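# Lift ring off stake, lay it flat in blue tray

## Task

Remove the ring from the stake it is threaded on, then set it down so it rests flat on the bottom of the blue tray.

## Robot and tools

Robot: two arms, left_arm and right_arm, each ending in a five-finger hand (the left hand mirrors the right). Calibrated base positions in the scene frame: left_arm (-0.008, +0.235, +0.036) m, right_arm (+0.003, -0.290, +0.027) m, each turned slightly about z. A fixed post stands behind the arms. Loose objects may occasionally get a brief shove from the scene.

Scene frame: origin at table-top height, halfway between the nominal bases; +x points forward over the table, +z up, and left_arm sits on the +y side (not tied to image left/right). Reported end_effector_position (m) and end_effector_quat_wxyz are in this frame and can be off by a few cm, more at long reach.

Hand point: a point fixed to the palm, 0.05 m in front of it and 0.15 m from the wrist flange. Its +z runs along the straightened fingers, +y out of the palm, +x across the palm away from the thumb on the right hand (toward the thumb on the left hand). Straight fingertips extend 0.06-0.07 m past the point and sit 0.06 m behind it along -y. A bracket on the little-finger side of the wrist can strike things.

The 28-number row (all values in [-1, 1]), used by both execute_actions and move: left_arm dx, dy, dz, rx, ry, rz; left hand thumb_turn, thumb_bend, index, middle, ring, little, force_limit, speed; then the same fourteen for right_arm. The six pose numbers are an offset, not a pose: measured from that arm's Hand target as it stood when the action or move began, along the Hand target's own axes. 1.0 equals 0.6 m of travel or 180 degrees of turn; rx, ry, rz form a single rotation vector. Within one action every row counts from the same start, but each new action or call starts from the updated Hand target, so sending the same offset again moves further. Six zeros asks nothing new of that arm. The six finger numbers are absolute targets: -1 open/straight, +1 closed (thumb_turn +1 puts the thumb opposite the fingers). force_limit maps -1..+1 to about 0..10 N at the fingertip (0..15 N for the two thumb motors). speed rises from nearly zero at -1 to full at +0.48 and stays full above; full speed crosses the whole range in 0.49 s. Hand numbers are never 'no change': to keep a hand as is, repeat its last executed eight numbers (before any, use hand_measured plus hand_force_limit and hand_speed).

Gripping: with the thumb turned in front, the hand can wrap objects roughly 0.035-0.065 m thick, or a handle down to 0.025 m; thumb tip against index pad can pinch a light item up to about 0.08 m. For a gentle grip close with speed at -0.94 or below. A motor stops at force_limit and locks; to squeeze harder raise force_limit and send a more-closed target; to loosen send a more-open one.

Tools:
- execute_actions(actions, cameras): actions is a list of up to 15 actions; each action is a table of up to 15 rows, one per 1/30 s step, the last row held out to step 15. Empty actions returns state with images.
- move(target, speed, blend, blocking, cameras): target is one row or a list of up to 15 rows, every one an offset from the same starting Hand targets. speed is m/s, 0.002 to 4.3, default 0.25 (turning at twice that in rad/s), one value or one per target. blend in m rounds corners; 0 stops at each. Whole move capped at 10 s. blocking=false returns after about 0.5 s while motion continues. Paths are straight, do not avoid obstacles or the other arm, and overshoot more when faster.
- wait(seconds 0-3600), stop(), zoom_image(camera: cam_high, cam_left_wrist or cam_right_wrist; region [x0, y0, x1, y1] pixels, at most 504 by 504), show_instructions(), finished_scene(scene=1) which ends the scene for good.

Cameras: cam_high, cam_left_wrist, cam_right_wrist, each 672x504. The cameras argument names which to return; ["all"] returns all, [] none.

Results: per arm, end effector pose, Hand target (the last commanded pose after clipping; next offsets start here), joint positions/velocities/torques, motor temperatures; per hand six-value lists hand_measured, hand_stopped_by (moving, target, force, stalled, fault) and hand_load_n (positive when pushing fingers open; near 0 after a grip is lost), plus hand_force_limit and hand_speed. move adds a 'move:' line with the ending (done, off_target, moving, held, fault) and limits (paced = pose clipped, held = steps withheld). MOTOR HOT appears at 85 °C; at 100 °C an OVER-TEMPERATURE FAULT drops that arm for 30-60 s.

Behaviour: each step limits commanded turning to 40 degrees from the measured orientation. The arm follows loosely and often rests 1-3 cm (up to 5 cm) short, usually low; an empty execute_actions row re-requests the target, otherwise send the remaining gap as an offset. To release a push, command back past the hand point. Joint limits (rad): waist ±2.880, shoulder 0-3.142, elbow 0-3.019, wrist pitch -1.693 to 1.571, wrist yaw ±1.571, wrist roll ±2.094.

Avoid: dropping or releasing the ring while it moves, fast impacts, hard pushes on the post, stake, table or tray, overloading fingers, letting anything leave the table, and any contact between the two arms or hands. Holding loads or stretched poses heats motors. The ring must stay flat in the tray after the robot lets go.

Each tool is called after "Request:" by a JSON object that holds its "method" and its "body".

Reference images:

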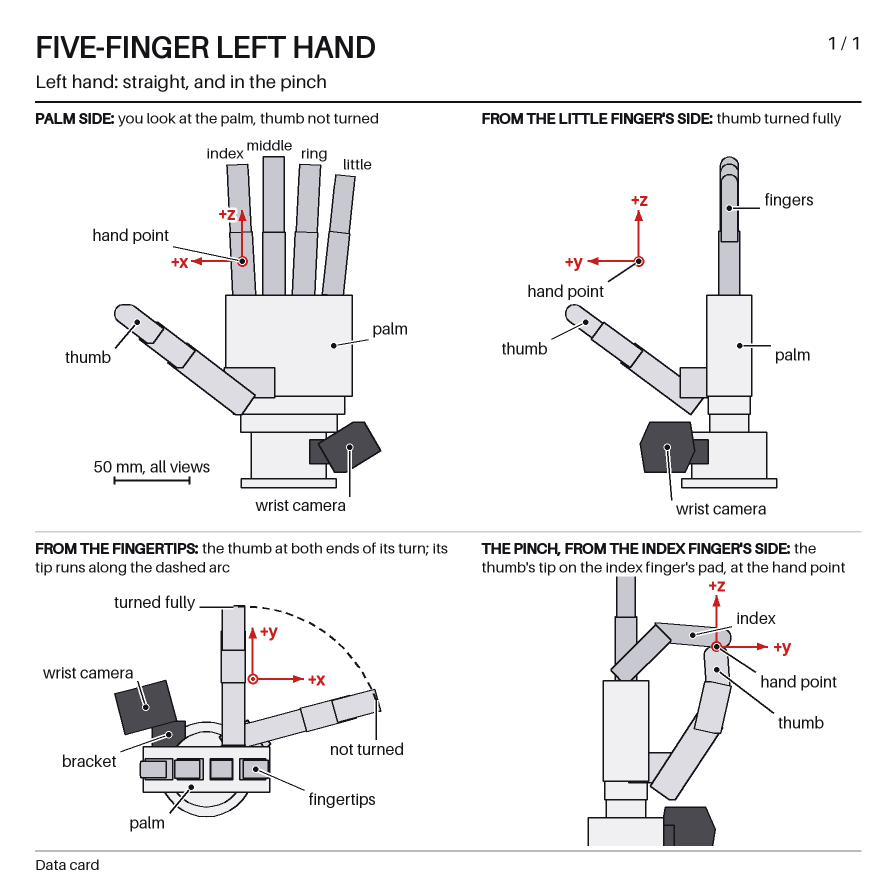

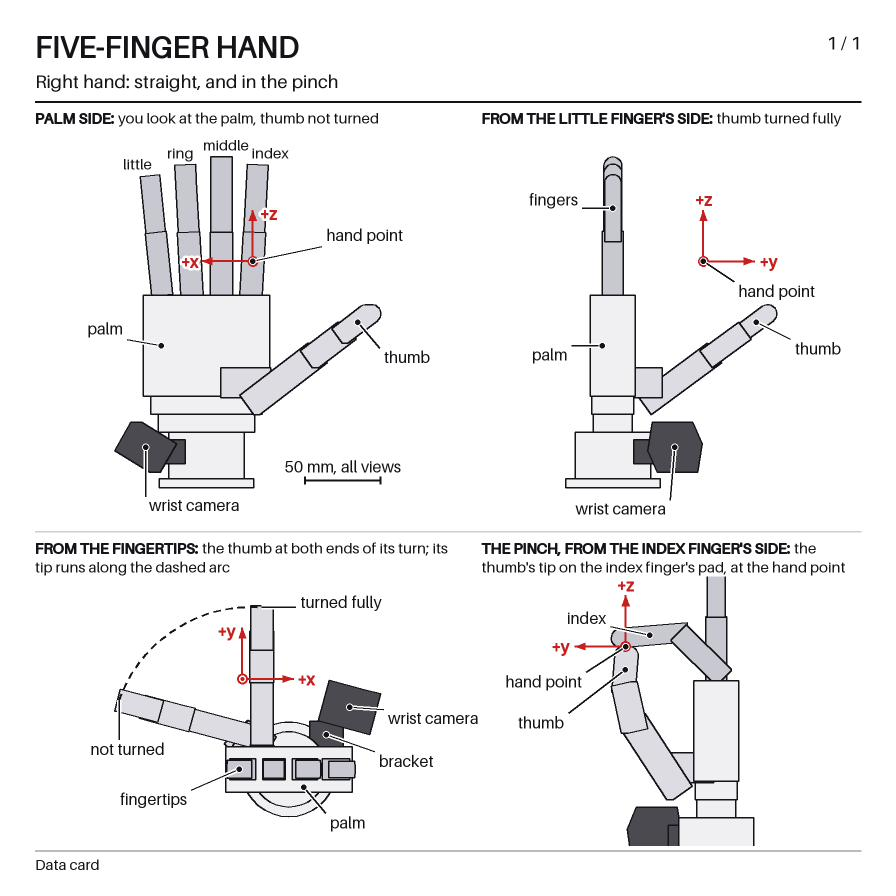

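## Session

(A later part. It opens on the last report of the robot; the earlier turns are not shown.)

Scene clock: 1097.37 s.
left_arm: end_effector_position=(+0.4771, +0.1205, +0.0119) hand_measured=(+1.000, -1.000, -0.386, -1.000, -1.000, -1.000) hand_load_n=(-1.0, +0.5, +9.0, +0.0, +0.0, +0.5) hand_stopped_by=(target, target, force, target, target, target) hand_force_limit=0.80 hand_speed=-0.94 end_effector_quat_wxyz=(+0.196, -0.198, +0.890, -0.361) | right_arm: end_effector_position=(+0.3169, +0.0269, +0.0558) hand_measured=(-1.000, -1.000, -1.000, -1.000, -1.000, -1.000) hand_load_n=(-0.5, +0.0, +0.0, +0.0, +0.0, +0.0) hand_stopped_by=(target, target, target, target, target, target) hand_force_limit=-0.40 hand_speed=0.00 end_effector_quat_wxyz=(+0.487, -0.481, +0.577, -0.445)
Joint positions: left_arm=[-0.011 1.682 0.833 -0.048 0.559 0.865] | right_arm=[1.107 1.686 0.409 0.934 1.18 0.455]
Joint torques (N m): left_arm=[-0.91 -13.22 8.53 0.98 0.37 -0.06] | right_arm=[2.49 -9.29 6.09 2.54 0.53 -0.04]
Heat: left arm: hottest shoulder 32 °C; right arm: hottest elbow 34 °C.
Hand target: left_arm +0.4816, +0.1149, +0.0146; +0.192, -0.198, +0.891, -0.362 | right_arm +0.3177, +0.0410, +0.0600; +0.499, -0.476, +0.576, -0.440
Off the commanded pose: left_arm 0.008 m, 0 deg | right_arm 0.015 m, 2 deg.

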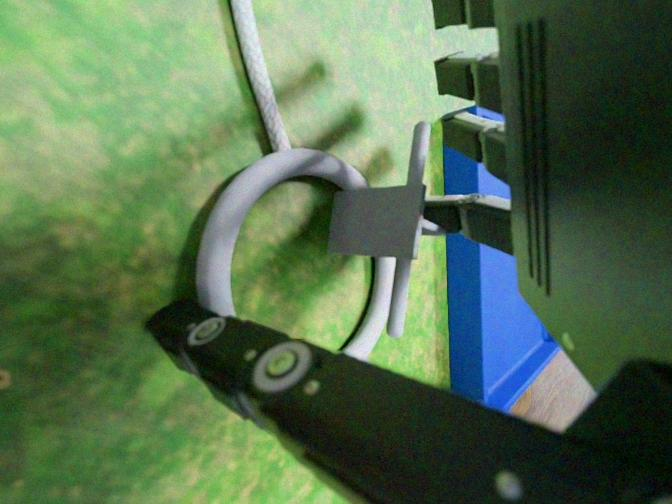

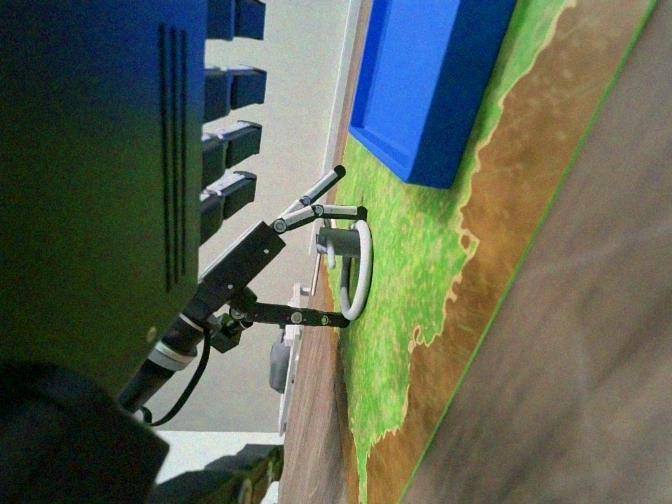

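Request:
{"method": "execute_actions", "body": {"actions": [[[-0.0088,-0.0033,0.0037,0,0,0,1,-1,-0.37,-1,-1,-1,0.8,-0.94,0,0,0,0,0,0,-1,-1,-1,-1,-1,-1,-0.4,0]]]}}

Request:
{"method": "execute_actions", "body": {"actions": [[[-0.0030,-0.0048,-0.0024,0,0,0,1,-1,-0.37,-1,-1,-1,0.8,-0.94,0,0,0,0,0,0,-1,-1,-1,-1,-1,-1,-0.4,0]]]}}

Scene clock: 1098.50 s.
left_arm: end_effector_position=(+0.4775, +0.1205, +0.0128) hand_measured=(+1.000, -1.000, -0.386, -1.000, -1.000, -1.000) hand_load_n=(-1.0, +0.5, +8.5, +0.0, +0.0, +0.0) hand_stopped_by=(target, target, force, target, target, target) hand_force_limit=0.80 hand_speed=-0.94 end_effector_quat_wxyz=(+0.193, -0.199, +0.891, -0.360) | right_arm: end_effector_position=(+0.3169, +0.0269, +0.0558) hand_measured=(-1.000, -1.000, -1.000, -1.000, -1.000, -1.000) hand_load_n=(-0.5, +0.0, +0.0, -0.5, +0.0, +0.0) hand_stopped_by=(target, target, target, target, target, target) hand_force_limit=-0.40 hand_speed=0.00 end_effector_quat_wxyz=(+0.487, -0.481, +0.577, -0.445)
Joint positions: left_arm=[-0.011 1.682 0.839 -0.06 0.559 0.865] | right_arm=[1.107 1.686 0.409 0.934 1.18 0.455]
Joint torques (N m): left_arm=[-0.91 -12.45 9.39 1.14 0.44 -0.05] | right_arm=[2.61 -9.17 6.05 2.66 0.51 0.02]
Heat: left arm: hottest shoulder 32 °C; right arm: hottest elbow 34 °C.
Hand target: left_arm +0.4877, +0.1149, +0.0156; +0.193, -0.198, +0.891, -0.362 | right_arm +0.3177, +0.0410, +0.0600; +0.499, -0.476, +0.576, -0.440
Off the commanded pose: left_arm 0.012 m, 0 deg | right_arm 0.015 m, 2 deg.

Scene clock: 1099.20 s.
left_arm: end_effector_position=(+0.4772, +0.1206, +0.0133) hand_measured=(+1.000, -1.000, -0.386, -1.000, -1.000, -1.000) hand_load_n=(-0.5, +0.5, +7.0, +0.0, +0.0, +0.0) hand_stopped_by=(target, target, force, target, target, target) hand_force_limit=0.80 hand_speed=-0.94 end_effector_quat_wxyz=(+0.190, -0.201, +0.892, -0.359) | right_arm: end_effector_position=(+0.3169, +0.0269, +0.0558) hand_measured=(-1.000, -1.000, -1.000, -1.000, -1.000, -1.000) hand_load_n=(-0.5, +0.0, +0.0, -0.5, +0.0, +0.0) hand_stopped_by=(target, target, target, target, target, target) hand_force_limit=-0.40 hand_speed=0.00 end_effector_quat_wxyz=(+0.487, -0.481, +0.577, -0.445)
Joint positions: left_arm=[-0.011 1.682 0.844 -0.072 0.558 0.865] | right_arm=[1.107 1.686 0.409 0.934 1.18 0.455]
Joint torques (N m): left_arm=[-1.08 -12.92 9.58 1.17 0.46 -0.05] | right_arm=[2.49 -9.82 6.17 2.71 0.48 0.01]
Heat: left arm: hottest elbow 33 °C; right arm: hottest elbow 34 °C.
Hand target: left_arm +0.4889, +0.1148, +0.0188; +0.192, -0.198, +0.891, -0.361 | right_arm +0.3177, +0.0410, +0.0600; +0.499, -0.476, +0.576, -0.440
Off the commanded pose: left_arm 0.014 m, 1 deg | right_arm 0.015 m, 2 deg.

Request:
{"method": "wait", "body": {"seconds": 0.1, "cameras": ["cam_left_wrist","cam_right_wrist"]}}

Request:
{"method": "zoom_image", "body": {"camera": "cam_right_wrist", "region": [300, 190, 400, 340]}}

Request:
{"method": "zoom_image", "body": {"camera": "cam_right_wrist", "region": [325, 285, 385, 335]}}

Scene clock: 1099.67 s.
left_arm: end_effector_position=(+0.4772, +0.1206, +0.0133) hand_measured=(+1.000, -1.000, -0.386, -1.000, -1.000, -1.000) hand_load_n=(-0.5, +0.5, +7.5, +0.0, +0.0, +0.0) hand_stopped_by=(target, target, force, target, target, target) hand_force_limit=0.80 hand_speed=-0.94 end_effector_quat_wxyz=(+0.190, -0.201, +0.892, -0.359) | right_arm: end_effector_position=(+0.3169, +0.0269, +0.0558) hand_measured=(-1.000, -1.000, -1.000, -1.000, -1.000, -1.000) hand_load_n=(+0.0, +0.0, +0.0, +0.0, -0.5, +0.0) hand_stopped_by=(target, target, target, target, target, target) hand_force_limit=-0.40 hand_speed=0.00 end_effector_quat_wxyz=(+0.487, -0.481, +0.577, -0.445)
Joint positions: left_arm=[-0.011 1.682 0.844 -0.072 0.558 0.865] | right_arm=[1.107 1.686 0.409 0.934 1.18 0.455]
Joint torques (N m): left_arm=[-0.85 -12.81 9.58 1.18 0.45 -0.06] | right_arm=[2.43 -9.52 6.08 2.43 0.49 0.07]
Heat: left arm: hottest elbow 33 °C; right arm: hottest elbow 34 °C.
Hand target: left_arm +0.4889, +0.1148, +0.0188; +0.192, -0.198, +0.891, -0.361 | right_arm +0.3177, +0.0410, +0.0600; +0.499, -0.476, +0.576, -0.440
Off the commanded pose: left_arm 0.014 m, 1 deg | right_arm 0.015 m, 2 deg.
wait: 0.10 s; at rest from the start

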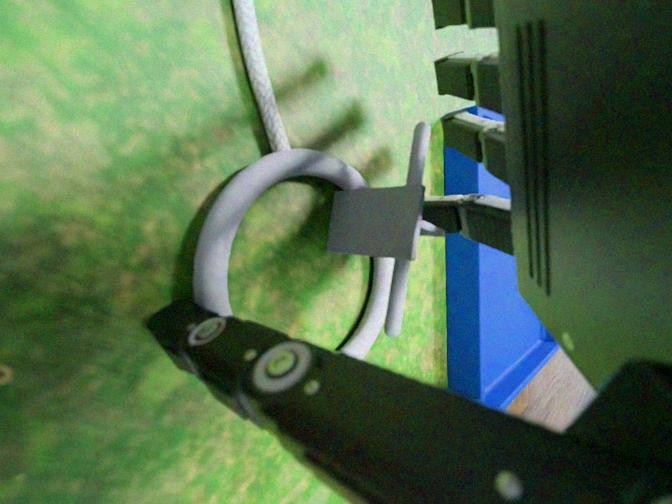

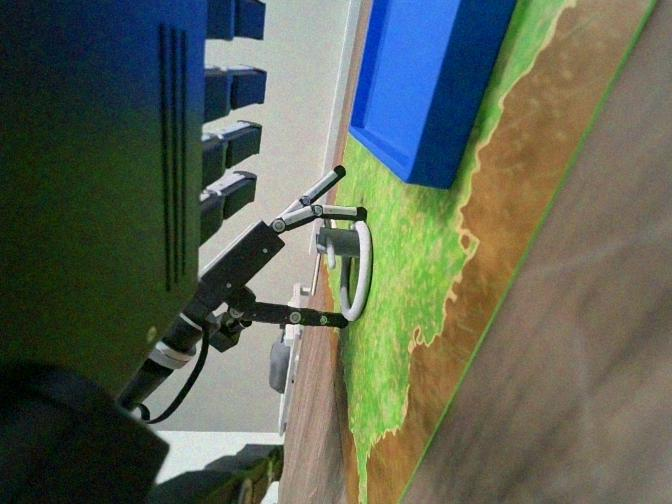

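Scaled by 3.360 from the camera's image (finer frame: 960x720).

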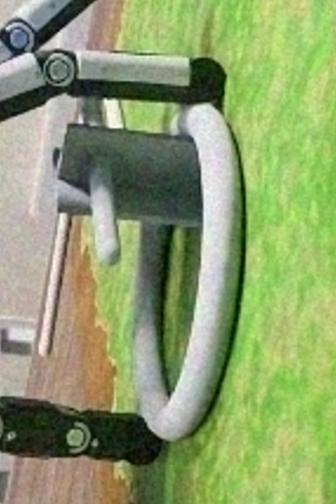

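Scaled by 8.400 from the camera's image (finer frame: 960x720).

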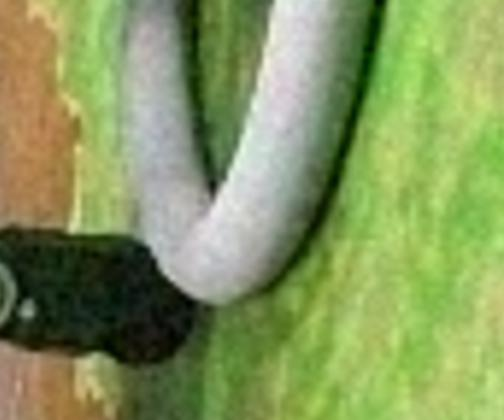

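Request:
{"method": "execute_actions", "body": {"actions": [[[0,0,0,0,0,0,1,-1,-0.60,-1,-1,-1,0.8,-0.4,0,0,0,0,0,0,-1,-1,-1,-1,-1,-1,-0.4,0]],[[0.0020,0.0072,0.0067,0,0,0,1,-1,-0.60,-1,-1,-1,0.8,-0.4,0,0,0,0,0,0,-1,-1,-1,-1,-1,-1,-0.4,0]]]}}

Request:
{"method": "execute_actions", "body": {"actions": [[[0.0023,-0.0099,0.0100,0,0,0,1,-1,-0.60,-1,-1,-1,0.8,-0.4,0,0,0,0,0,0,-1,-1,-1,-1,-1,-1,-0.4,0]]], "cameras": ["cam_left_wrist","cam_right_wrist"]}}

Request:
{"method": "zoom_image", "body": {"camera": "cam_right_wrist", "region": [300, 190, 400, 340]}}

Scene clock: 1106.10 s.
left_arm: end_effector_position=(+0.4772, +0.1208, +0.0132) hand_measured=(+1.000, -1.000, -0.600, -1.000, -1.000, -1.000) hand_load_n=(+0.0, +0.0, +0.0, +0.0, +0.0, +0.0) hand_stopped_by=(target, target, target, target, target, target) hand_force_limit=0.80 hand_speed=-0.40 end_effector_quat_wxyz=(+0.190, -0.201, +0.892, -0.358) | right_arm: end_effector_position=(+0.3169, +0.0269, +0.0558) hand_measured=(-1.000, -1.000, -1.000, -1.000, -1.000, -1.000) hand_load_n=(-0.5, +0.0, +0.0, +0.0, +0.0, +0.0) hand_stopped_by=(target, target, target, target, target, target) hand_force_limit=-0.40 hand_speed=0.00 end_effector_quat_wxyz=(+0.487, -0.481, +0.577, -0.445)
Joint positions: left_arm=[-0.011 1.682 0.844 -0.073 0.557 0.865] | right_arm=[1.107 1.686 0.409 0.934 1.18 0.455]
Joint torques (N m): left_arm=[-0.73 -12.04 9.29 1.99 0.51 -0.06] | right_arm=[2.96 -9.41 6.27 2.52 0.49 0.04]
Heat: left arm: hottest elbow 33 °C; right arm: hottest elbow 34 °C.
Hand target: left_arm +0.4890, +0.1147, +0.0129; +0.192, -0.198, +0.891, -0.361 | right_arm +0.3177, +0.0410, +0.0600; +0.499, -0.476, +0.576, -0.440
Off the commanded pose: left_arm 0.013 m, 1 deg | right_arm 0.015 m, 2 deg.

Scene clock: 1106.80 s.
left_arm: end_effector_position=(+0.4777, +0.1145, +0.0122) hand_measured=(+1.000, -1.000, -0.600, -1.000, -1.000, -1.000) hand_load_n=(+0.0, +0.0, +0.0, +0.0, +0.0, +0.0) hand_stopped_by=(target, target, target, target, target, target) hand_force_limit=0.80 hand_speed=-0.40 end_effector_quat_wxyz=(+0.189, -0.200, +0.893, -0.357) | right_arm: end_effector_position=(+0.3169, +0.0269, +0.0558) hand_measured=(-1.000, -1.000, -1.000, -1.000, -1.000, -1.000) hand_load_n=(+0.0, +0.0, +0.0, +0.0, +0.0, +0.0) hand_stopped_by=(target, target, target, target, target, target) hand_force_limit=-0.40 hand_speed=0.00 end_effector_quat_wxyz=(+0.487, -0.481, +0.577, -0.445)
Joint positions: left_arm=[-0.027 1.687 0.849 -0.071 0.546 0.855] | right_arm=[1.107 1.686 0.409 0.934 1.18 0.455]
Joint torques (N m): left_arm=[-1.08 -11.75 9.57 2.18 0.51 -0.12] | right_arm=[2.49 -9.17 6.09 2.65 0.55 0.05]
Heat: left arm: hottest elbow 33 °C; right arm: hottest elbow 34 °C.
Hand target: left_arm +0.4920, +0.1066, +0.0130; +0.192, -0.198, +0.891, -0.362 | right_arm +0.3177, +0.0410, +0.0600; +0.499, -0.476, +0.576, -0.440
Off the commanded pose: left_arm 0.016 m, 1 deg | right_arm 0.015 m, 2 deg.

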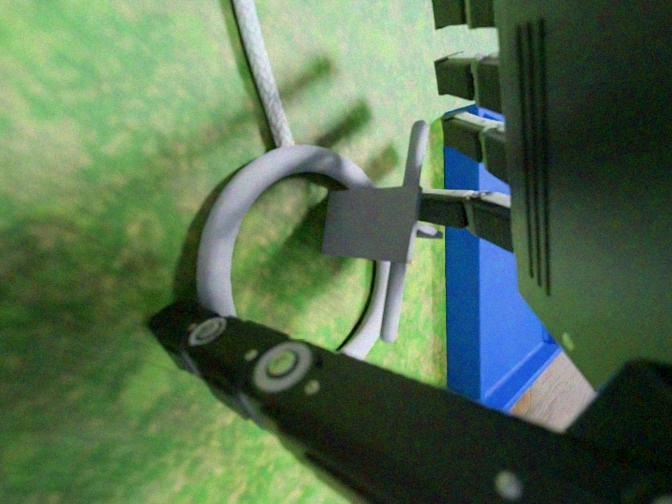

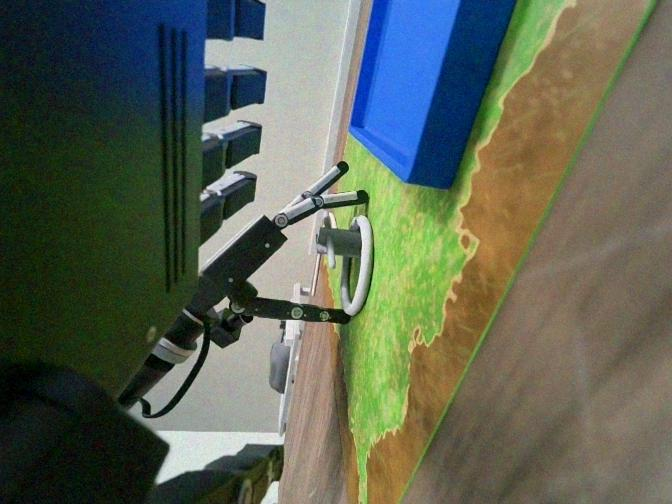

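Scaled by 3.360 from the camera's image (finer frame: 960x720).

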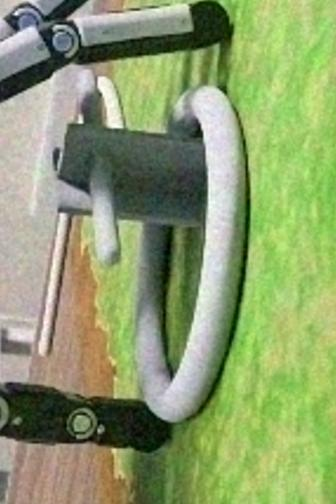

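Request:
{"method": "execute_actions", "body": {"actions": [[[0.0020,0.0072,0.0067,0,0,0,1,-1,-0.60,-1,-1,-1,0.8,-0.4,0,0,0,0,0,0,-1,-1,-1,-1,-1,-1,-0.4,0]],[[0,0,0,0,0,0,1,-1,-0.45,-1,-1,-1,0.8,-0.6,0,0,0,0,0,0,-1,-1,-1,-1,-1,-1,-0.4,0]],[[0,0,0,0,0,0,1,-1,-0.45,-1,-1,-1,0.8,-0.6,0,0,0,0,0,0,-1,-1,-1,-1,-1,-1,-0.4,0]]], "cameras": ["cam_left_wrist","cam_right_wrist"]}}

Request:
{"method": "zoom_image", "body": {"camera": "cam_right_wrist", "region": [300, 190, 400, 340]}}

Scene clock: 1109.47 s.
left_arm: end_effector_position=(+0.4830, +0.1134, +0.0121) hand_measured=(+1.000, -1.000, -0.450, -1.000, -1.000, -1.000) hand_load_n=(+0.0, +0.0, +0.0, +0.0, +0.0, +0.0) hand_stopped_by=(target, target, target, target, target, target) hand_force_limit=0.80 hand_speed=-0.60 end_effector_quat_wxyz=(+0.194, -0.199, +0.890, -0.360) | right_arm: end_effector_position=(+0.3169, +0.0269, +0.0558) hand_measured=(-1.000, -1.000, -1.000, -1.000, -1.000, -1.000) hand_load_n=(-0.5, +0.0, +0.0, +0.0, +0.0, +0.0) hand_stopped_by=(target, target, target, target, target, target) hand_force_limit=-0.40 hand_speed=0.00 end_effector_quat_wxyz=(+0.487, -0.481, +0.577, -0.445)
Joint positions: left_arm=[-0.027 1.695 0.852 -0.05 0.548 0.85] | right_arm=[1.107 1.686 0.409 0.934 1.18 0.455]
Joint torques (N m): left_arm=[-1.14 -11.52 8.99 2.03 0.38 -0.06] | right_arm=[2.49 -8.7 6.26 2.5 0.53 0.04]
Heat: left arm: hottest elbow 33 °C; right arm: hottest elbow 34 °C.
Hand target: left_arm +0.4921, +0.1067, +0.0070; +0.193, -0.198, +0.891, -0.362 | right_arm +0.3177, +0.0410, +0.0600; +0.499, -0.476, +0.576, -0.440
Off the commanded pose: left_arm 0.012 m, 0 deg | right_arm 0.015 m, 2 deg.

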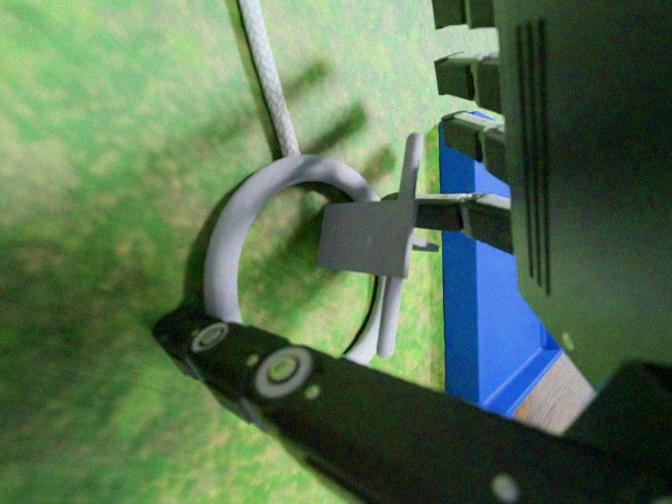

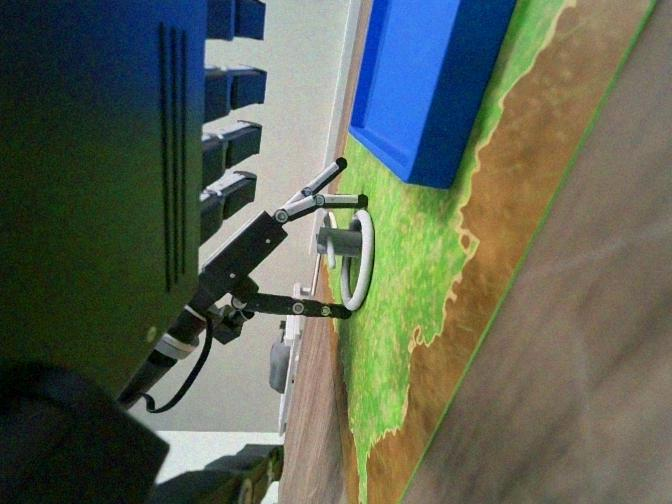

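Scaled by 3.360 from the camera's image (finer frame: 960x720).

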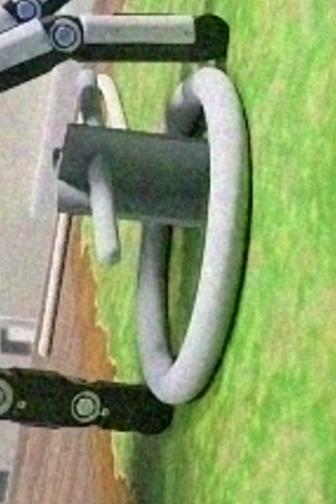

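Request:
{"method": "execute_actions", "body": {"actions": [[[0,0,0,0,0,0,1,-1,-0.37,-1,-1,-1,0.8,-0.94,0,0,0,0,0,0,-1,-1,-1,-1,-1,-1,-0.4,0]],[[0,0,0,0,0,0,1,-1,-0.37,-1,-1,-1,0.8,-0.94,0,0,0,0,0,0,-1,-1,-1,-1,-1,-1,-0.4,0]],[[0,0,0,0,0,0,1,-1,-0.37,-1,-1,-1,0.8,-0.94,0,0,0,0,0,0,-1,-1,-1,-1,-1,-1,-0.4,0]]], "cameras": ["cam_left_wrist","cam_right_wrist"]}}

Request:
{"method": "zoom_image", "body": {"camera": "cam_right_wrist", "region": [300, 190, 400, 340]}}

Scene clock: 1111.97 s.
left_arm: end_effector_position=(+0.4835, +0.1120, +0.0125) hand_measured=(+1.000, -1.000, -0.374, -1.000, -1.000, -1.000) hand_load_n=(-1.0, +0.5, +10.0, +0.0, +0.0, +0.0) hand_stopped_by=(target, target, force, target, target, target) hand_force_limit=0.80 hand_speed=-0.94 end_effector_quat_wxyz=(+0.195, -0.198, +0.890, -0.361) | right_arm: end_effector_position=(+0.3169, +0.0269, +0.0558) hand_measured=(-1.000, -1.000, -1.000, -1.000, -1.000, -1.000) hand_load_n=(+0.0, +0.0, +0.0, +0.0, +0.0, +0.0) hand_stopped_by=(target, target, target, target, target, target) hand_force_limit=-0.40 hand_speed=0.00 end_effector_quat_wxyz=(+0.487, -0.481, +0.577, -0.445)
Joint positions: left_arm=[-0.029 1.696 0.853 -0.047 0.549 0.849] | right_arm=[1.107 1.686 0.409 0.934 1.18 0.455]
Joint torques (N m): left_arm=[-0.91 -11.63 9.07 1.91 0.37 -0.06] | right_arm=[2.55 -8.59 6.3 2.74 0.5 0.05]
Heat: left arm: hottest elbow 33 °C; right arm: hottest elbow 34 °C.
Hand target: left_arm +0.4919, +0.1067, +0.0067; +0.192, -0.198, +0.891, -0.361 | right_arm +0.3177, +0.0410, +0.0600; +0.499, -0.476, +0.576, -0.440
Off the commanded pose: left_arm 0.011 m, 0 deg | right_arm 0.015 m, 2 deg.

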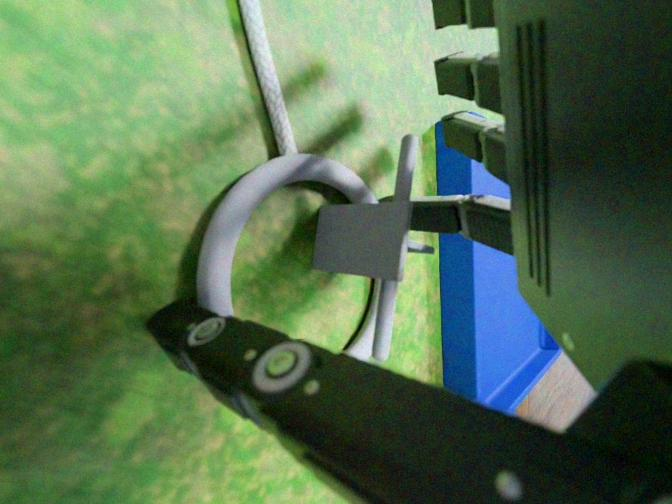

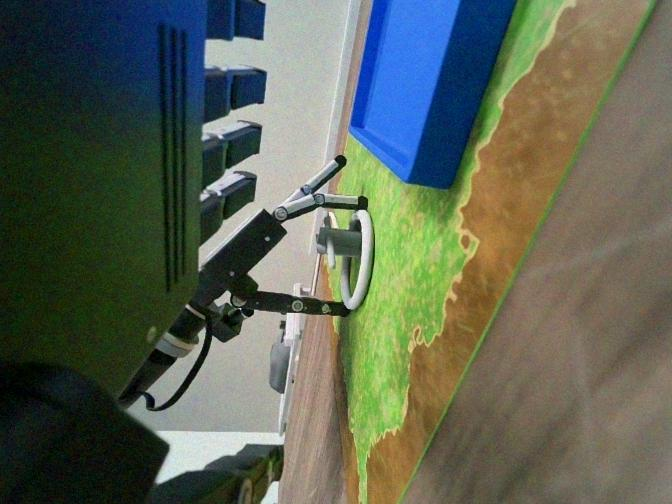

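Scaled by 3.360 from the camera's image (finer frame: 960x720).

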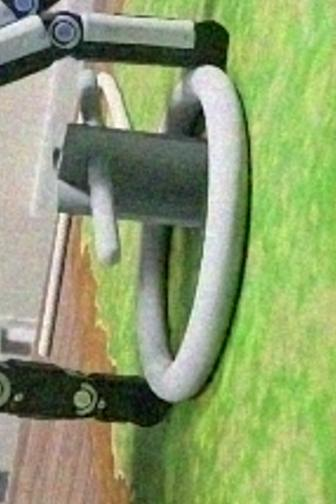

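Request:
{"method": "execute_actions", "body": {"actions": [[[-0.0030,-0.0048,-0.0024,0,0,0,1,-1,-0.37,-1,-1,-1,0.8,-0.94,0,0,0,0,0,0,-1,-1,-1,-1,-1,-1,-0.4,0]]]}}

Request:
{"method": "execute_actions", "body": {"actions": [[[-0.0030,-0.0048,-0.0024,0,0,0,1,-1,-0.37,-1,-1,-1,0.8,-0.94,0,0,0,0,0,0,-1,-1,-1,-1,-1,-1,-0.4,0]]]}}

Request:
{"method": "execute_actions", "body": {"actions": [[[-0.0030,-0.0048,-0.0024,0,0,0,1,-1,-0.37,-1,-1,-1,0.8,-0.94,0,0,0,0,0,0,-1,-1,-1,-1,-1,-1,-0.4,0]]], "cameras": ["cam_left_wrist","cam_right_wrist"]}}

Request:
{"method": "zoom_image", "body": {"camera": "cam_right_wrist", "region": [300, 190, 400, 340]}}

Scene clock: 1113.47 s.
left_arm: end_effector_position=(+0.4839, +0.1120, +0.0127) hand_measured=(+1.000, -1.000, -0.374, -1.000, -1.000, -1.000) hand_load_n=(-1.0, +0.5, +10.0, -0.5, +0.0, +0.0) hand_stopped_by=(target, target, force, target, target, target) hand_force_limit=0.80 hand_speed=-0.94 end_effector_quat_wxyz=(+0.195, -0.198, +0.890, -0.361) | right_arm: end_effector_position=(+0.3169, +0.0269, +0.0558) hand_measured=(-1.000, -1.000, -1.000, -1.000, -1.000, -1.000) hand_load_n=(+0.0, +0.0, +0.0, +0.0, +0.0, +0.0) hand_stopped_by=(target, target, target, target, target, target) hand_force_limit=-0.40 hand_speed=0.00 end_effector_quat_wxyz=(+0.487, -0.481, +0.577, -0.445)
Joint positions: left_arm=[-0.029 1.696 0.854 -0.047 0.549 0.848] | right_arm=[1.107 1.686 0.409 0.934 1.18 0.455]
Joint torques (N m): left_arm=[-0.97 -11.81 9.47 1.44 0.36 -0.04] | right_arm=[2.43 -9.41 6.09 2.74 0.46 0.01]
Heat: left arm: hottest elbow 33 °C; right arm: hottest elbow 34 °C.
Hand target: left_arm +0.4934, +0.1065, +0.0101; +0.192, -0.198, +0.891, -0.361 | right_arm +0.3177, +0.0410, +0.0600; +0.499, -0.476, +0.576, -0.440
Off the commanded pose: left_arm 0.011 m, 0 deg | right_arm 0.015 m, 2 deg.

Scene clock: 1114.17 s.
left_arm: end_effector_position=(+0.4842, +0.1119, +0.0133) hand_measured=(+1.000, -1.000, -0.374, -1.000, -1.000, -1.000) hand_load_n=(-1.0, +0.5, +9.0, +0.0, +0.0, +0.0) hand_stopped_by=(target, target, force, target, target, target) hand_force_limit=0.80 hand_speed=-0.94 end_effector_quat_wxyz=(+0.194, -0.199, +0.890, -0.361) | right_arm: end_effector_position=(+0.3169, +0.0269, +0.0558) hand_measured=(-1.000, -1.000, -1.000, -1.000, -1.000, -1.000) hand_load_n=(-0.5, +0.0, +0.0, +0.0, +0.0, +0.0) hand_stopped_by=(target, target, target, target, target, target) hand_force_limit=-0.40 hand_speed=0.00 end_effector_quat_wxyz=(+0.487, -0.481, +0.577, -0.445)
Joint positions: left_arm=[-0.029 1.696 0.857 -0.054 0.548 0.848] | right_arm=[1.107 1.686 0.409 0.934 1.18 0.455]
Joint torques (N m): left_arm=[-1.03 -12.34 9.63 1.22 0.38 -0.06] | right_arm=[2.32 -9.58 6.06 2.54 0.53 -0.01]
Heat: left arm: hottest elbow 33 °C; right arm: hottest elbow 34 °C.
Hand target: left_arm +0.4948, +0.1062, +0.0135; +0.192, -0.198, +0.891, -0.361 | right_arm +0.3177, +0.0410, +0.0600; +0.499, -0.476, +0.576, -0.440
Off the commanded pose: left_arm 0.012 m, 0 deg | right_arm 0.015 m, 2 deg.

Scene clock: 1114.87 s.
left_arm: end_effector_position=(+0.4846, +0.1119, +0.0142) hand_measured=(+1.000, -1.000, -0.374, -1.000, -1.000, -1.000) hand_load_n=(-0.5, +0.5, +7.0, +0.0, +0.0, +0.0) hand_stopped_by=(target, target, force, target, target, target) hand_force_limit=0.80 hand_speed=-0.94 end_effector_quat_wxyz=(+0.192, -0.200, +0.891, -0.360) | right_arm: end_effector_position=(+0.3169, +0.0269, +0.0558) hand_measured=(-1.000, -1.000, -1.000, -1.000, -1.000, -1.000) hand_load_n=(+0.0, +0.0, +0.0, +0.0, +0.0, +0.0) hand_stopped_by=(target, target, target, target, target, target) hand_force_limit=-0.40 hand_speed=0.00 end_effector_quat_wxyz=(+0.487, -0.481, +0.577, -0.445)
Joint positions: left_arm=[-0.029 1.696 0.863 -0.066 0.548 0.848] | right_arm=[1.107 1.686 0.409 0.934 1.18 0.455]
Joint torques (N m): left_arm=[-1.03 -12.75 9.74 1.26 0.41 -0.05] | right_arm=[2.43 -9.17 5.97 2.74 0.45 0.05]
Heat: left arm: hottest elbow 33 °C; right arm: hottest elbow 34 °C.
Hand target: left_arm +0.4963, +0.1060, +0.0169; +0.192, -0.198, +0.891, -0.361 | right_arm +0.3177, +0.0410, +0.0600; +0.499, -0.476, +0.576, -0.440
Off the commanded pose: left_arm 0.013 m, 0 deg | right_arm 0.015 m, 2 deg.

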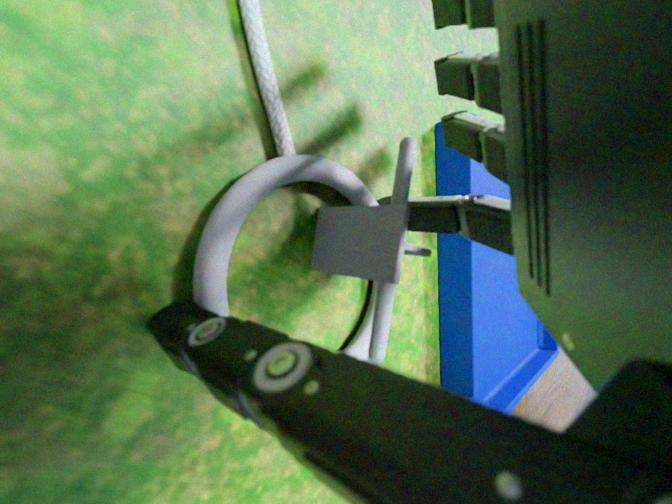

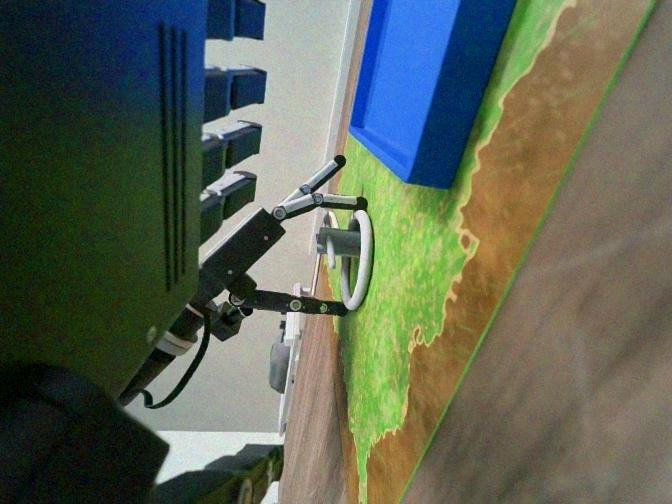

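Scaled by 3.360 from the camera's image (finer frame: 960x720).

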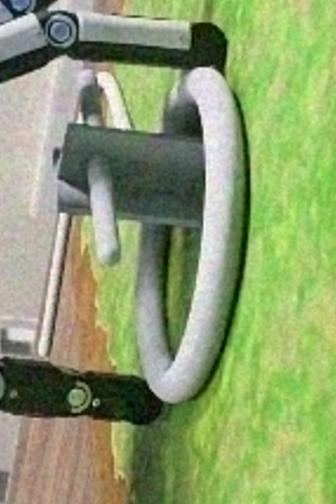

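Request:
{"method": "execute_actions", "body": {"actions": [[[0,0,0,0,0,0,1,-1,-0.60,-1,-1,-1,0.8,-0.4,0,0,0,0,0,0,-1,-1,-1,-1,-1,-1,-0.4,0]]]}}

Request:
{"method": "move", "body": {"target": [[-0.0109,-0.0233,-0.0294,0.004,0,0,1,-1,-0.60,-1,-1,-1,0.8,-0.4,0,0,0,0,0,0,-1,-1,-1,-1,-1,-1,-0.4,0],[0.0166,0.0354,0.0092,0.004,0,0,1,-1,-0.60,-1,-1,-1,0.8,-0.4,0,0,0,0,0,0,-1,-1,-1,-1,-1,-1,-0.4,0],[0.0089,0.0166,0.0117,0.004,0,0,1,-1,-0.60,-1,-1,-1,0.8,-0.4,0,0,0,0,0,0,-1,-1,-1,-1,-1,-1,-0.4,0]], "speed": 0.03, "cameras": ["cam_left_wrist","cam_right_wrist"]}}

Request:
{"method": "zoom_image", "body": {"camera": "cam_right_wrist", "region": [300, 190, 400, 340]}}

Scene clock: 1118.07 s.
left_arm: end_effector_position=(+0.4846, +0.1121, +0.0141) hand_measured=(+1.000, -1.000, -0.600, -1.000, -1.000, -1.000) hand_load_n=(+0.0, +0.0, +0.0, +0.0, +0.0, +0.0) hand_stopped_by=(target, target, target, target, target, target) hand_force_limit=0.80 hand_speed=-0.40 end_effector_quat_wxyz=(+0.192, -0.200, +0.891, -0.359) | right_arm: end_effector_position=(+0.3169, +0.0269, +0.0558) hand_measured=(-1.000, -1.000, -1.000, -1.000, -1.000, -1.000) hand_load_n=(+0.0, -0.5, +0.0, +0.0, +0.0, +0.0) hand_stopped_by=(target, target, target, target, target, target) hand_force_limit=-0.40 hand_speed=0.00 end_effector_quat_wxyz=(+0.487, -0.481, +0.577, -0.445)
Joint positions: left_arm=[-0.029 1.696 0.863 -0.066 0.546 0.848] | right_arm=[1.107 1.686 0.409 0.934 1.18 0.455]
Joint torques (N m): left_arm=[-0.85 -12.81 9.78 1.25 0.47 -0.07] | right_arm=[3.19 -9.29 6.17 2.7 0.49 -0.01]
Heat: left arm: hottest elbow 33 °C; right arm: hottest elbow 34 °C.
Hand target: left_arm +0.4963, +0.1060, +0.0169; +0.192, -0.198, +0.891, -0.362 | right_arm +0.3177, +0.0410, +0.0600; +0.499, -0.476, +0.576, -0.440
Off the commanded pose: left_arm 0.014 m, 0 deg | right_arm 0.015 m, 2 deg.

Scene clock: 1121.80 s.
left_arm: end_effector_position=(+0.4946, +0.1098, +0.0140) hand_measured=(+1.000, -1.000, -0.600, -1.000, -1.000, -1.000) hand_load_n=(-0.5, +0.5, +0.0, +0.0, +0.0, +0.0) hand_stopped_by=(target, target, target, target, target, target) hand_force_limit=0.80 hand_speed=-0.40 end_effector_quat_wxyz=(+0.207, -0.191, +0.886, -0.368) | right_arm: end_effector_position=(+0.3169, +0.0269, +0.0558) hand_measured=(-1.000, -1.000, -1.000, -1.000, -1.000, -1.000) hand_load_n=(-0.5, +0.0, +0.0, +0.0, +0.0, +0.0) hand_stopped_by=(target, target, target, target, target, target) hand_force_limit=-0.40 hand_speed=0.00 end_effector_quat_wxyz=(+0.487, -0.481, +0.577, -0.445)
Joint positions: left_arm=[-0.029 1.71 0.863 -0.012 0.556 0.848] | right_arm=[1.107 1.686 0.409 0.934 1.18 0.455]
Joint torques (N m): left_arm=[-0.56 -12.04 7.83 1.28 0.55 -0.07] | right_arm=[2.26 -9.64 6.11 2.48 0.54 0]
Heat: left arm: hottest elbow 33 °C; right arm: hottest elbow 34 °C.
Hand target: left_arm +0.4931, +0.1061, +0.0042; +0.194, -0.197, +0.888, -0.367 | right_arm +0.3177, +0.0410, +0.0600; +0.499, -0.476, +0.576, -0.440
Off the commanded pose: left_arm 0.011 m, 2 deg | right_arm 0.015 m, 2 deg.
move: off_target (left_arm)

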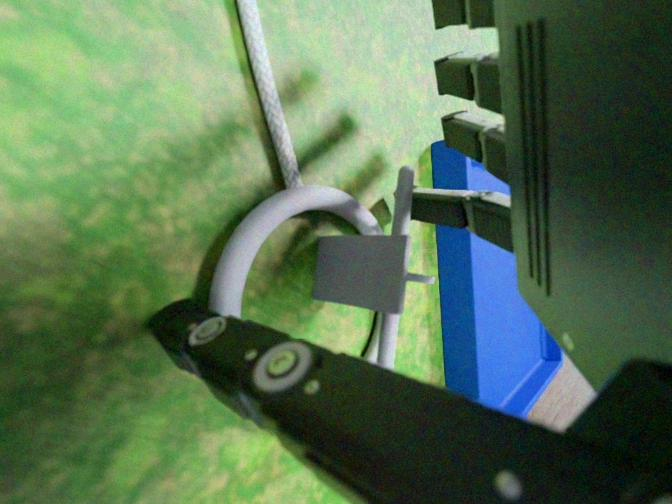

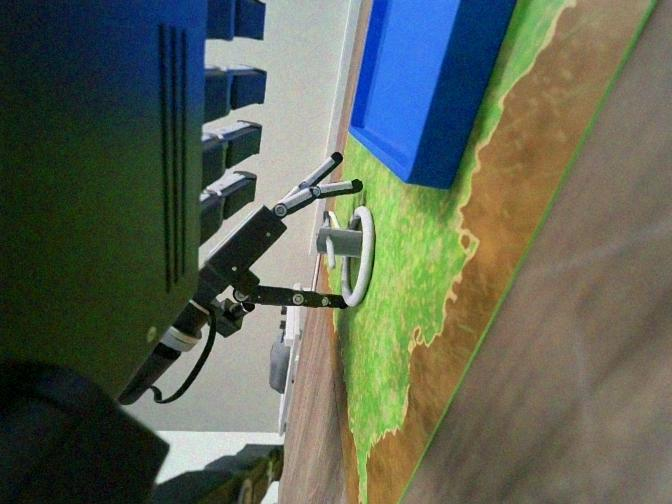

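Scaled by 3.360 from the camera's image (finer frame: 960x720).

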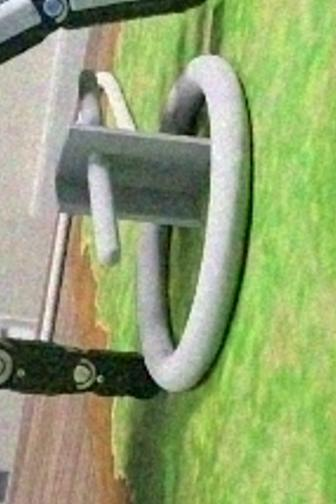

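Request:
{"method": "move", "body": {"target": [[-0.0066,-0.0240,-0.0222,0,0,0,1,-1,-0.60,-1,-1,-1,0.8,-0.4,0,0,0,0,0,0,-1,-1,-1,-1,-1,-1,-0.4,0],[-0.0084,-0.0344,-0.0505,0,0,0,1,-1,-0.60,-1,-1,-1,0.8,-0.4,0,0,0,0,0,0,-1,-1,-1,-1,-1,-1,-0.4,0]], "speed": 0.04, "cameras": ["cam_left_wrist","cam_right_wrist"]}}

Request:
{"method": "zoom_image", "body": {"camera": "cam_right_wrist", "region": [300, 190, 400, 340]}}

Scene clock: 1124.97 s.
left_arm: end_effector_position=(+0.4788, +0.1100, +0.0329) hand_measured=(+1.000, -1.000, -0.600, -1.000, -1.000, -1.000) hand_load_n=(+0.0, +0.0, +0.0, +0.0, +0.0, +0.0) hand_stopped_by=(target, target, target, target, target, target) hand_force_limit=0.80 hand_speed=-0.40 end_effector_quat_wxyz=(+0.188, -0.197, +0.890, -0.365) | right_arm: end_effector_position=(+0.3169, +0.0269, +0.0558) hand_measured=(-1.000, -1.000, -1.000, -1.000, -1.000, -1.000) hand_load_n=(+0.0, +0.0, +0.0, +0.0, +0.0, +0.0) hand_stopped_by=(target, target, target, target, target, target) hand_force_limit=-0.40 hand_speed=0.00 end_effector_quat_wxyz=(+0.487, -0.481, +0.577, -0.445)
Joint positions: left_arm=[-0.029 1.647 0.863 -0.116 0.562 0.848] | right_arm=[1.107 1.686 0.409 0.934 1.18 0.455]
Joint torques (N m): left_arm=[0.62 -13.86 8.73 1.2 0.66 0.05] | right_arm=[3.49 -9.35 6.26 2.76 0.51 -0.03]
Heat: left arm: hottest elbow 33 °C; right arm: hottest elbow 34 °C.
Hand target: left_arm +0.4870, +0.1125, +0.0402; +0.194, -0.196, +0.888, -0.367 | right_arm +0.3177, +0.0410, +0.0600; +0.499, -0.476, +0.576, -0.440
Off the commanded pose: left_arm 0.011 m, 1 deg | right_arm 0.015 m, 2 deg.
move: off_target (left_arm)

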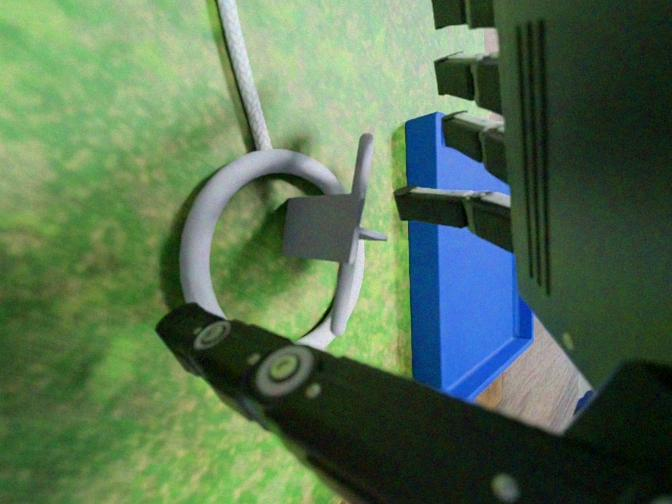

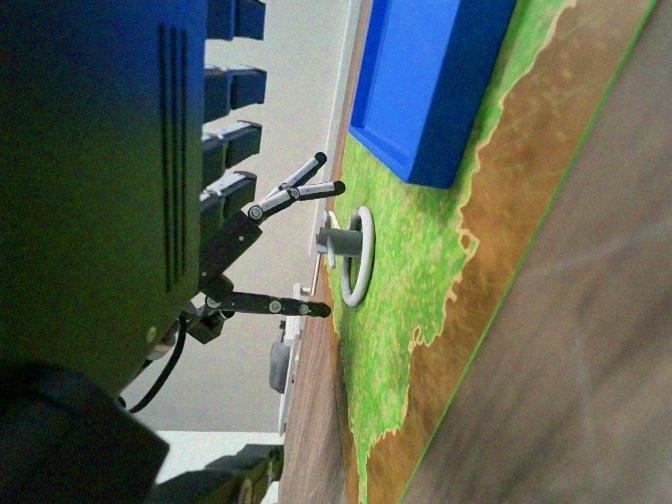

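Scaled by 3.360 from the camera's image (finer frame: 960x720).

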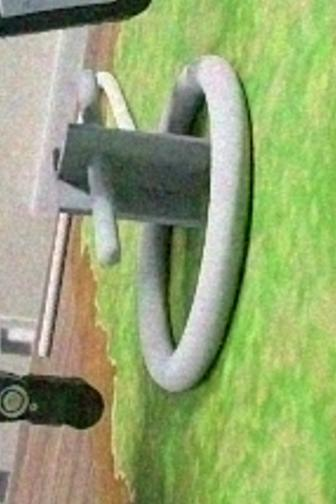

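Request:
{"method": "move", "body": {"target": [[0.0241,0.0583,0.0456,0,0,0,1,-1,-0.60,-1,-1,-1,0.8,-0.4,0,0,0,0,0,0,-1,-1,-1,-1,-1,-1,-0.4,0]], "speed": 0.03, "cameras": ["cam_left_wrist","cam_right_wrist"]}}

Request:
{"method": "zoom_image", "body": {"camera": "cam_right_wrist", "region": [300, 190, 400, 340]}}

Scene clock: 1128.83 s.
left_arm: end_effector_position=(+0.4883, +0.1090, +0.0125) hand_measured=(+1.000, -1.000, -0.600, -1.000, -1.000, -1.000) hand_load_n=(+0.0, +0.0, +0.0, +0.0, +0.0, +0.0) hand_stopped_by=(target, target, target, target, target, target) hand_force_limit=0.80 hand_speed=-0.40 end_effector_quat_wxyz=(+0.206, -0.190, +0.885, -0.371) | right_arm: end_effector_position=(+0.3169, +0.0269, +0.0558) hand_measured=(-1.000, -1.000, -1.000, -1.000, -1.000, -1.000) hand_load_n=(+0.0, +0.0, +0.0, +0.0, +0.0, +0.0) hand_stopped_by=(target, target, target, target, target, target) hand_force_limit=-0.40 hand_speed=0.00 end_effector_quat_wxyz=(+0.487, -0.481, +0.577, -0.445)
Joint positions: left_arm=[-0.029 1.703 0.844 0.001 0.563 0.848] | right_arm=[1.107 1.686 0.409 0.934 1.18 0.455]
Joint torques (N m): left_arm=[-0.03 -11.58 5.71 2.29 0.57 0.04] | right_arm=[2.78 -9.41 6.04 2.59 0.48 0.02]
Heat: left arm: hottest elbow 33 °C; right arm: hottest elbow 34 °C.
Hand target: left_arm +0.4808, +0.1125, -0.0062; +0.194, -0.196, +0.888, -0.367 | right_arm +0.3177, +0.0410, +0.0600; +0.499, -0.476, +0.576, -0.440
Off the commanded pose: left_arm 0.020 m, 2 deg | right_arm 0.015 m, 2 deg.
move: off_target (left_arm)

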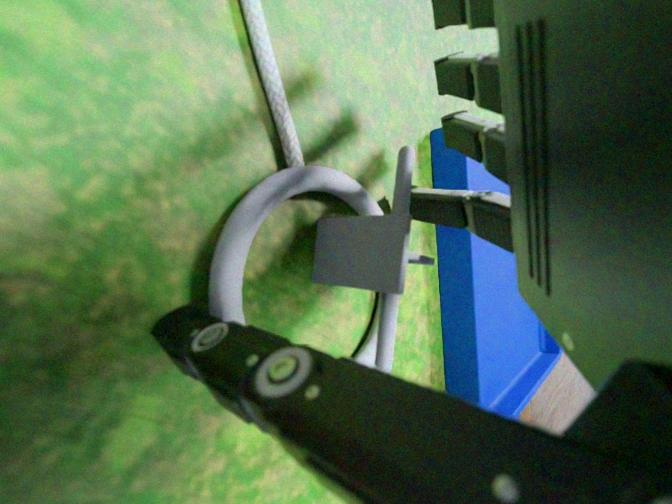

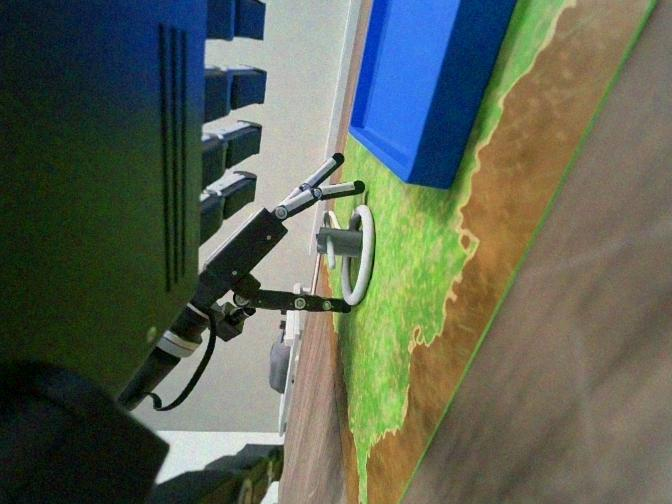

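Scaled by 3.360 from the camera's image (finer frame: 960x720).

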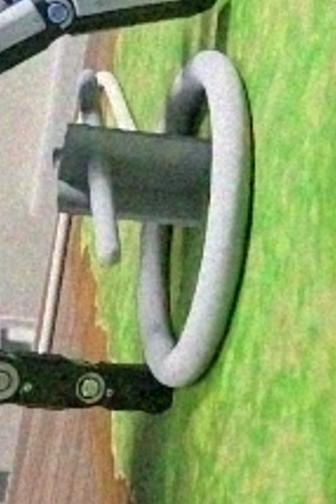

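Request:
{"method": "move", "body": {"target": [[-0.0082,-0.0203,-0.0062,0,0,0,1,-1,-0.60,-1,-1,-1,0.8,-0.4,0,0,0,0,0,0,-1,-1,-1,-1,-1,-1,-0.4,0]], "speed": 0.03, "cameras": ["cam_left_wrist","cam_right_wrist"]}}

Request:
{"method": "zoom_image", "body": {"camera": "cam_right_wrist", "region": [300, 190, 400, 340]}}

Scene clock: 1130.23 s.
left_arm: end_effector_position=(+0.4862, +0.1093, +0.0113) hand_measured=(+1.000, -1.000, -0.600, -1.000, -1.000, -1.000) hand_load_n=(+0.0, +0.0, +0.0, +0.0, +0.0, +0.0) hand_stopped_by=(target, target, target, target, target, target) hand_force_limit=0.80 hand_speed=-0.40 end_effector_quat_wxyz=(+0.202, -0.191, +0.886, -0.370) | right_arm: end_effector_position=(+0.3169, +0.0269, +0.0558) hand_measured=(-1.000, -1.000, -1.000, -1.000, -1.000, -1.000) hand_load_n=(+0.0, +0.0, +0.0, +0.0, +0.0, +0.0) hand_stopped_by=(target, target, target, target, target, target) hand_force_limit=-0.40 hand_speed=0.00 end_effector_quat_wxyz=(+0.487, -0.481, +0.577, -0.445)
Joint positions: left_arm=[-0.029 1.703 0.844 -0.008 0.562 0.848] | right_arm=[1.107 1.686 0.409 0.934 1.18 0.455]
Joint torques (N m): left_arm=[-0.38 -13.04 7.6 1.11 0.41 -0.02] | right_arm=[2.73 -8.94 5.87 2.59 0.46 0.06]
Heat: left arm: hottest elbow 33 °C; right arm: hottest elbow 34 °C.
Hand target: left_arm +0.4857, +0.1091, +0.0061; +0.194, -0.196, +0.888, -0.367 | right_arm +0.3177, +0.0410, +0.0600; +0.499, -0.476, +0.576, -0.440
Off the commanded pose: left_arm 0.005 m, 1 deg | right_arm 0.015 m, 2 deg.
move: done

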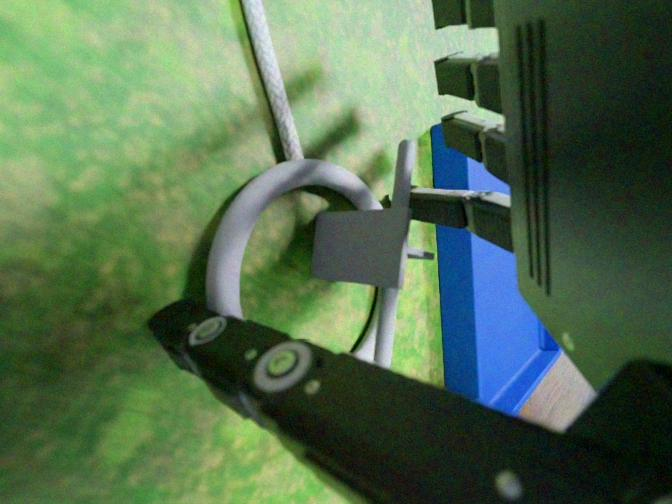

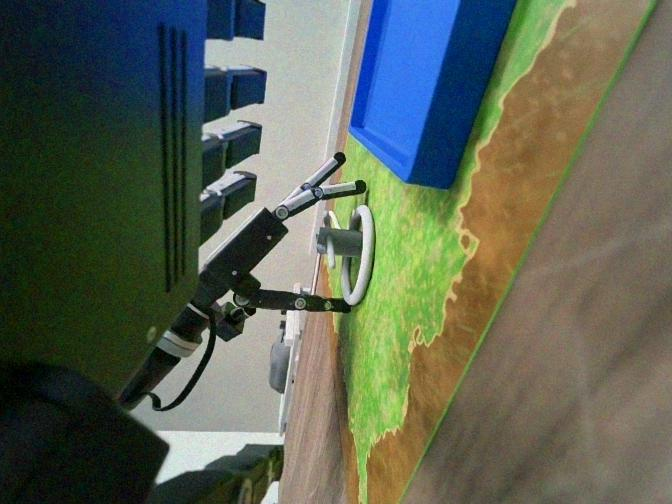

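Scaled by 3.360 from the camera's image (finer frame: 960x720).

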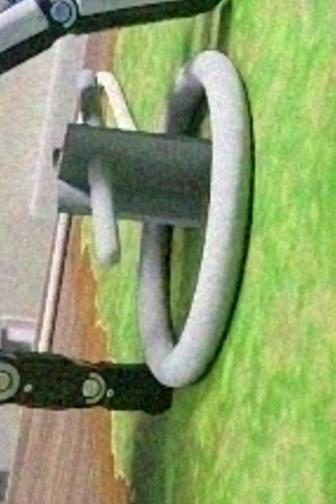

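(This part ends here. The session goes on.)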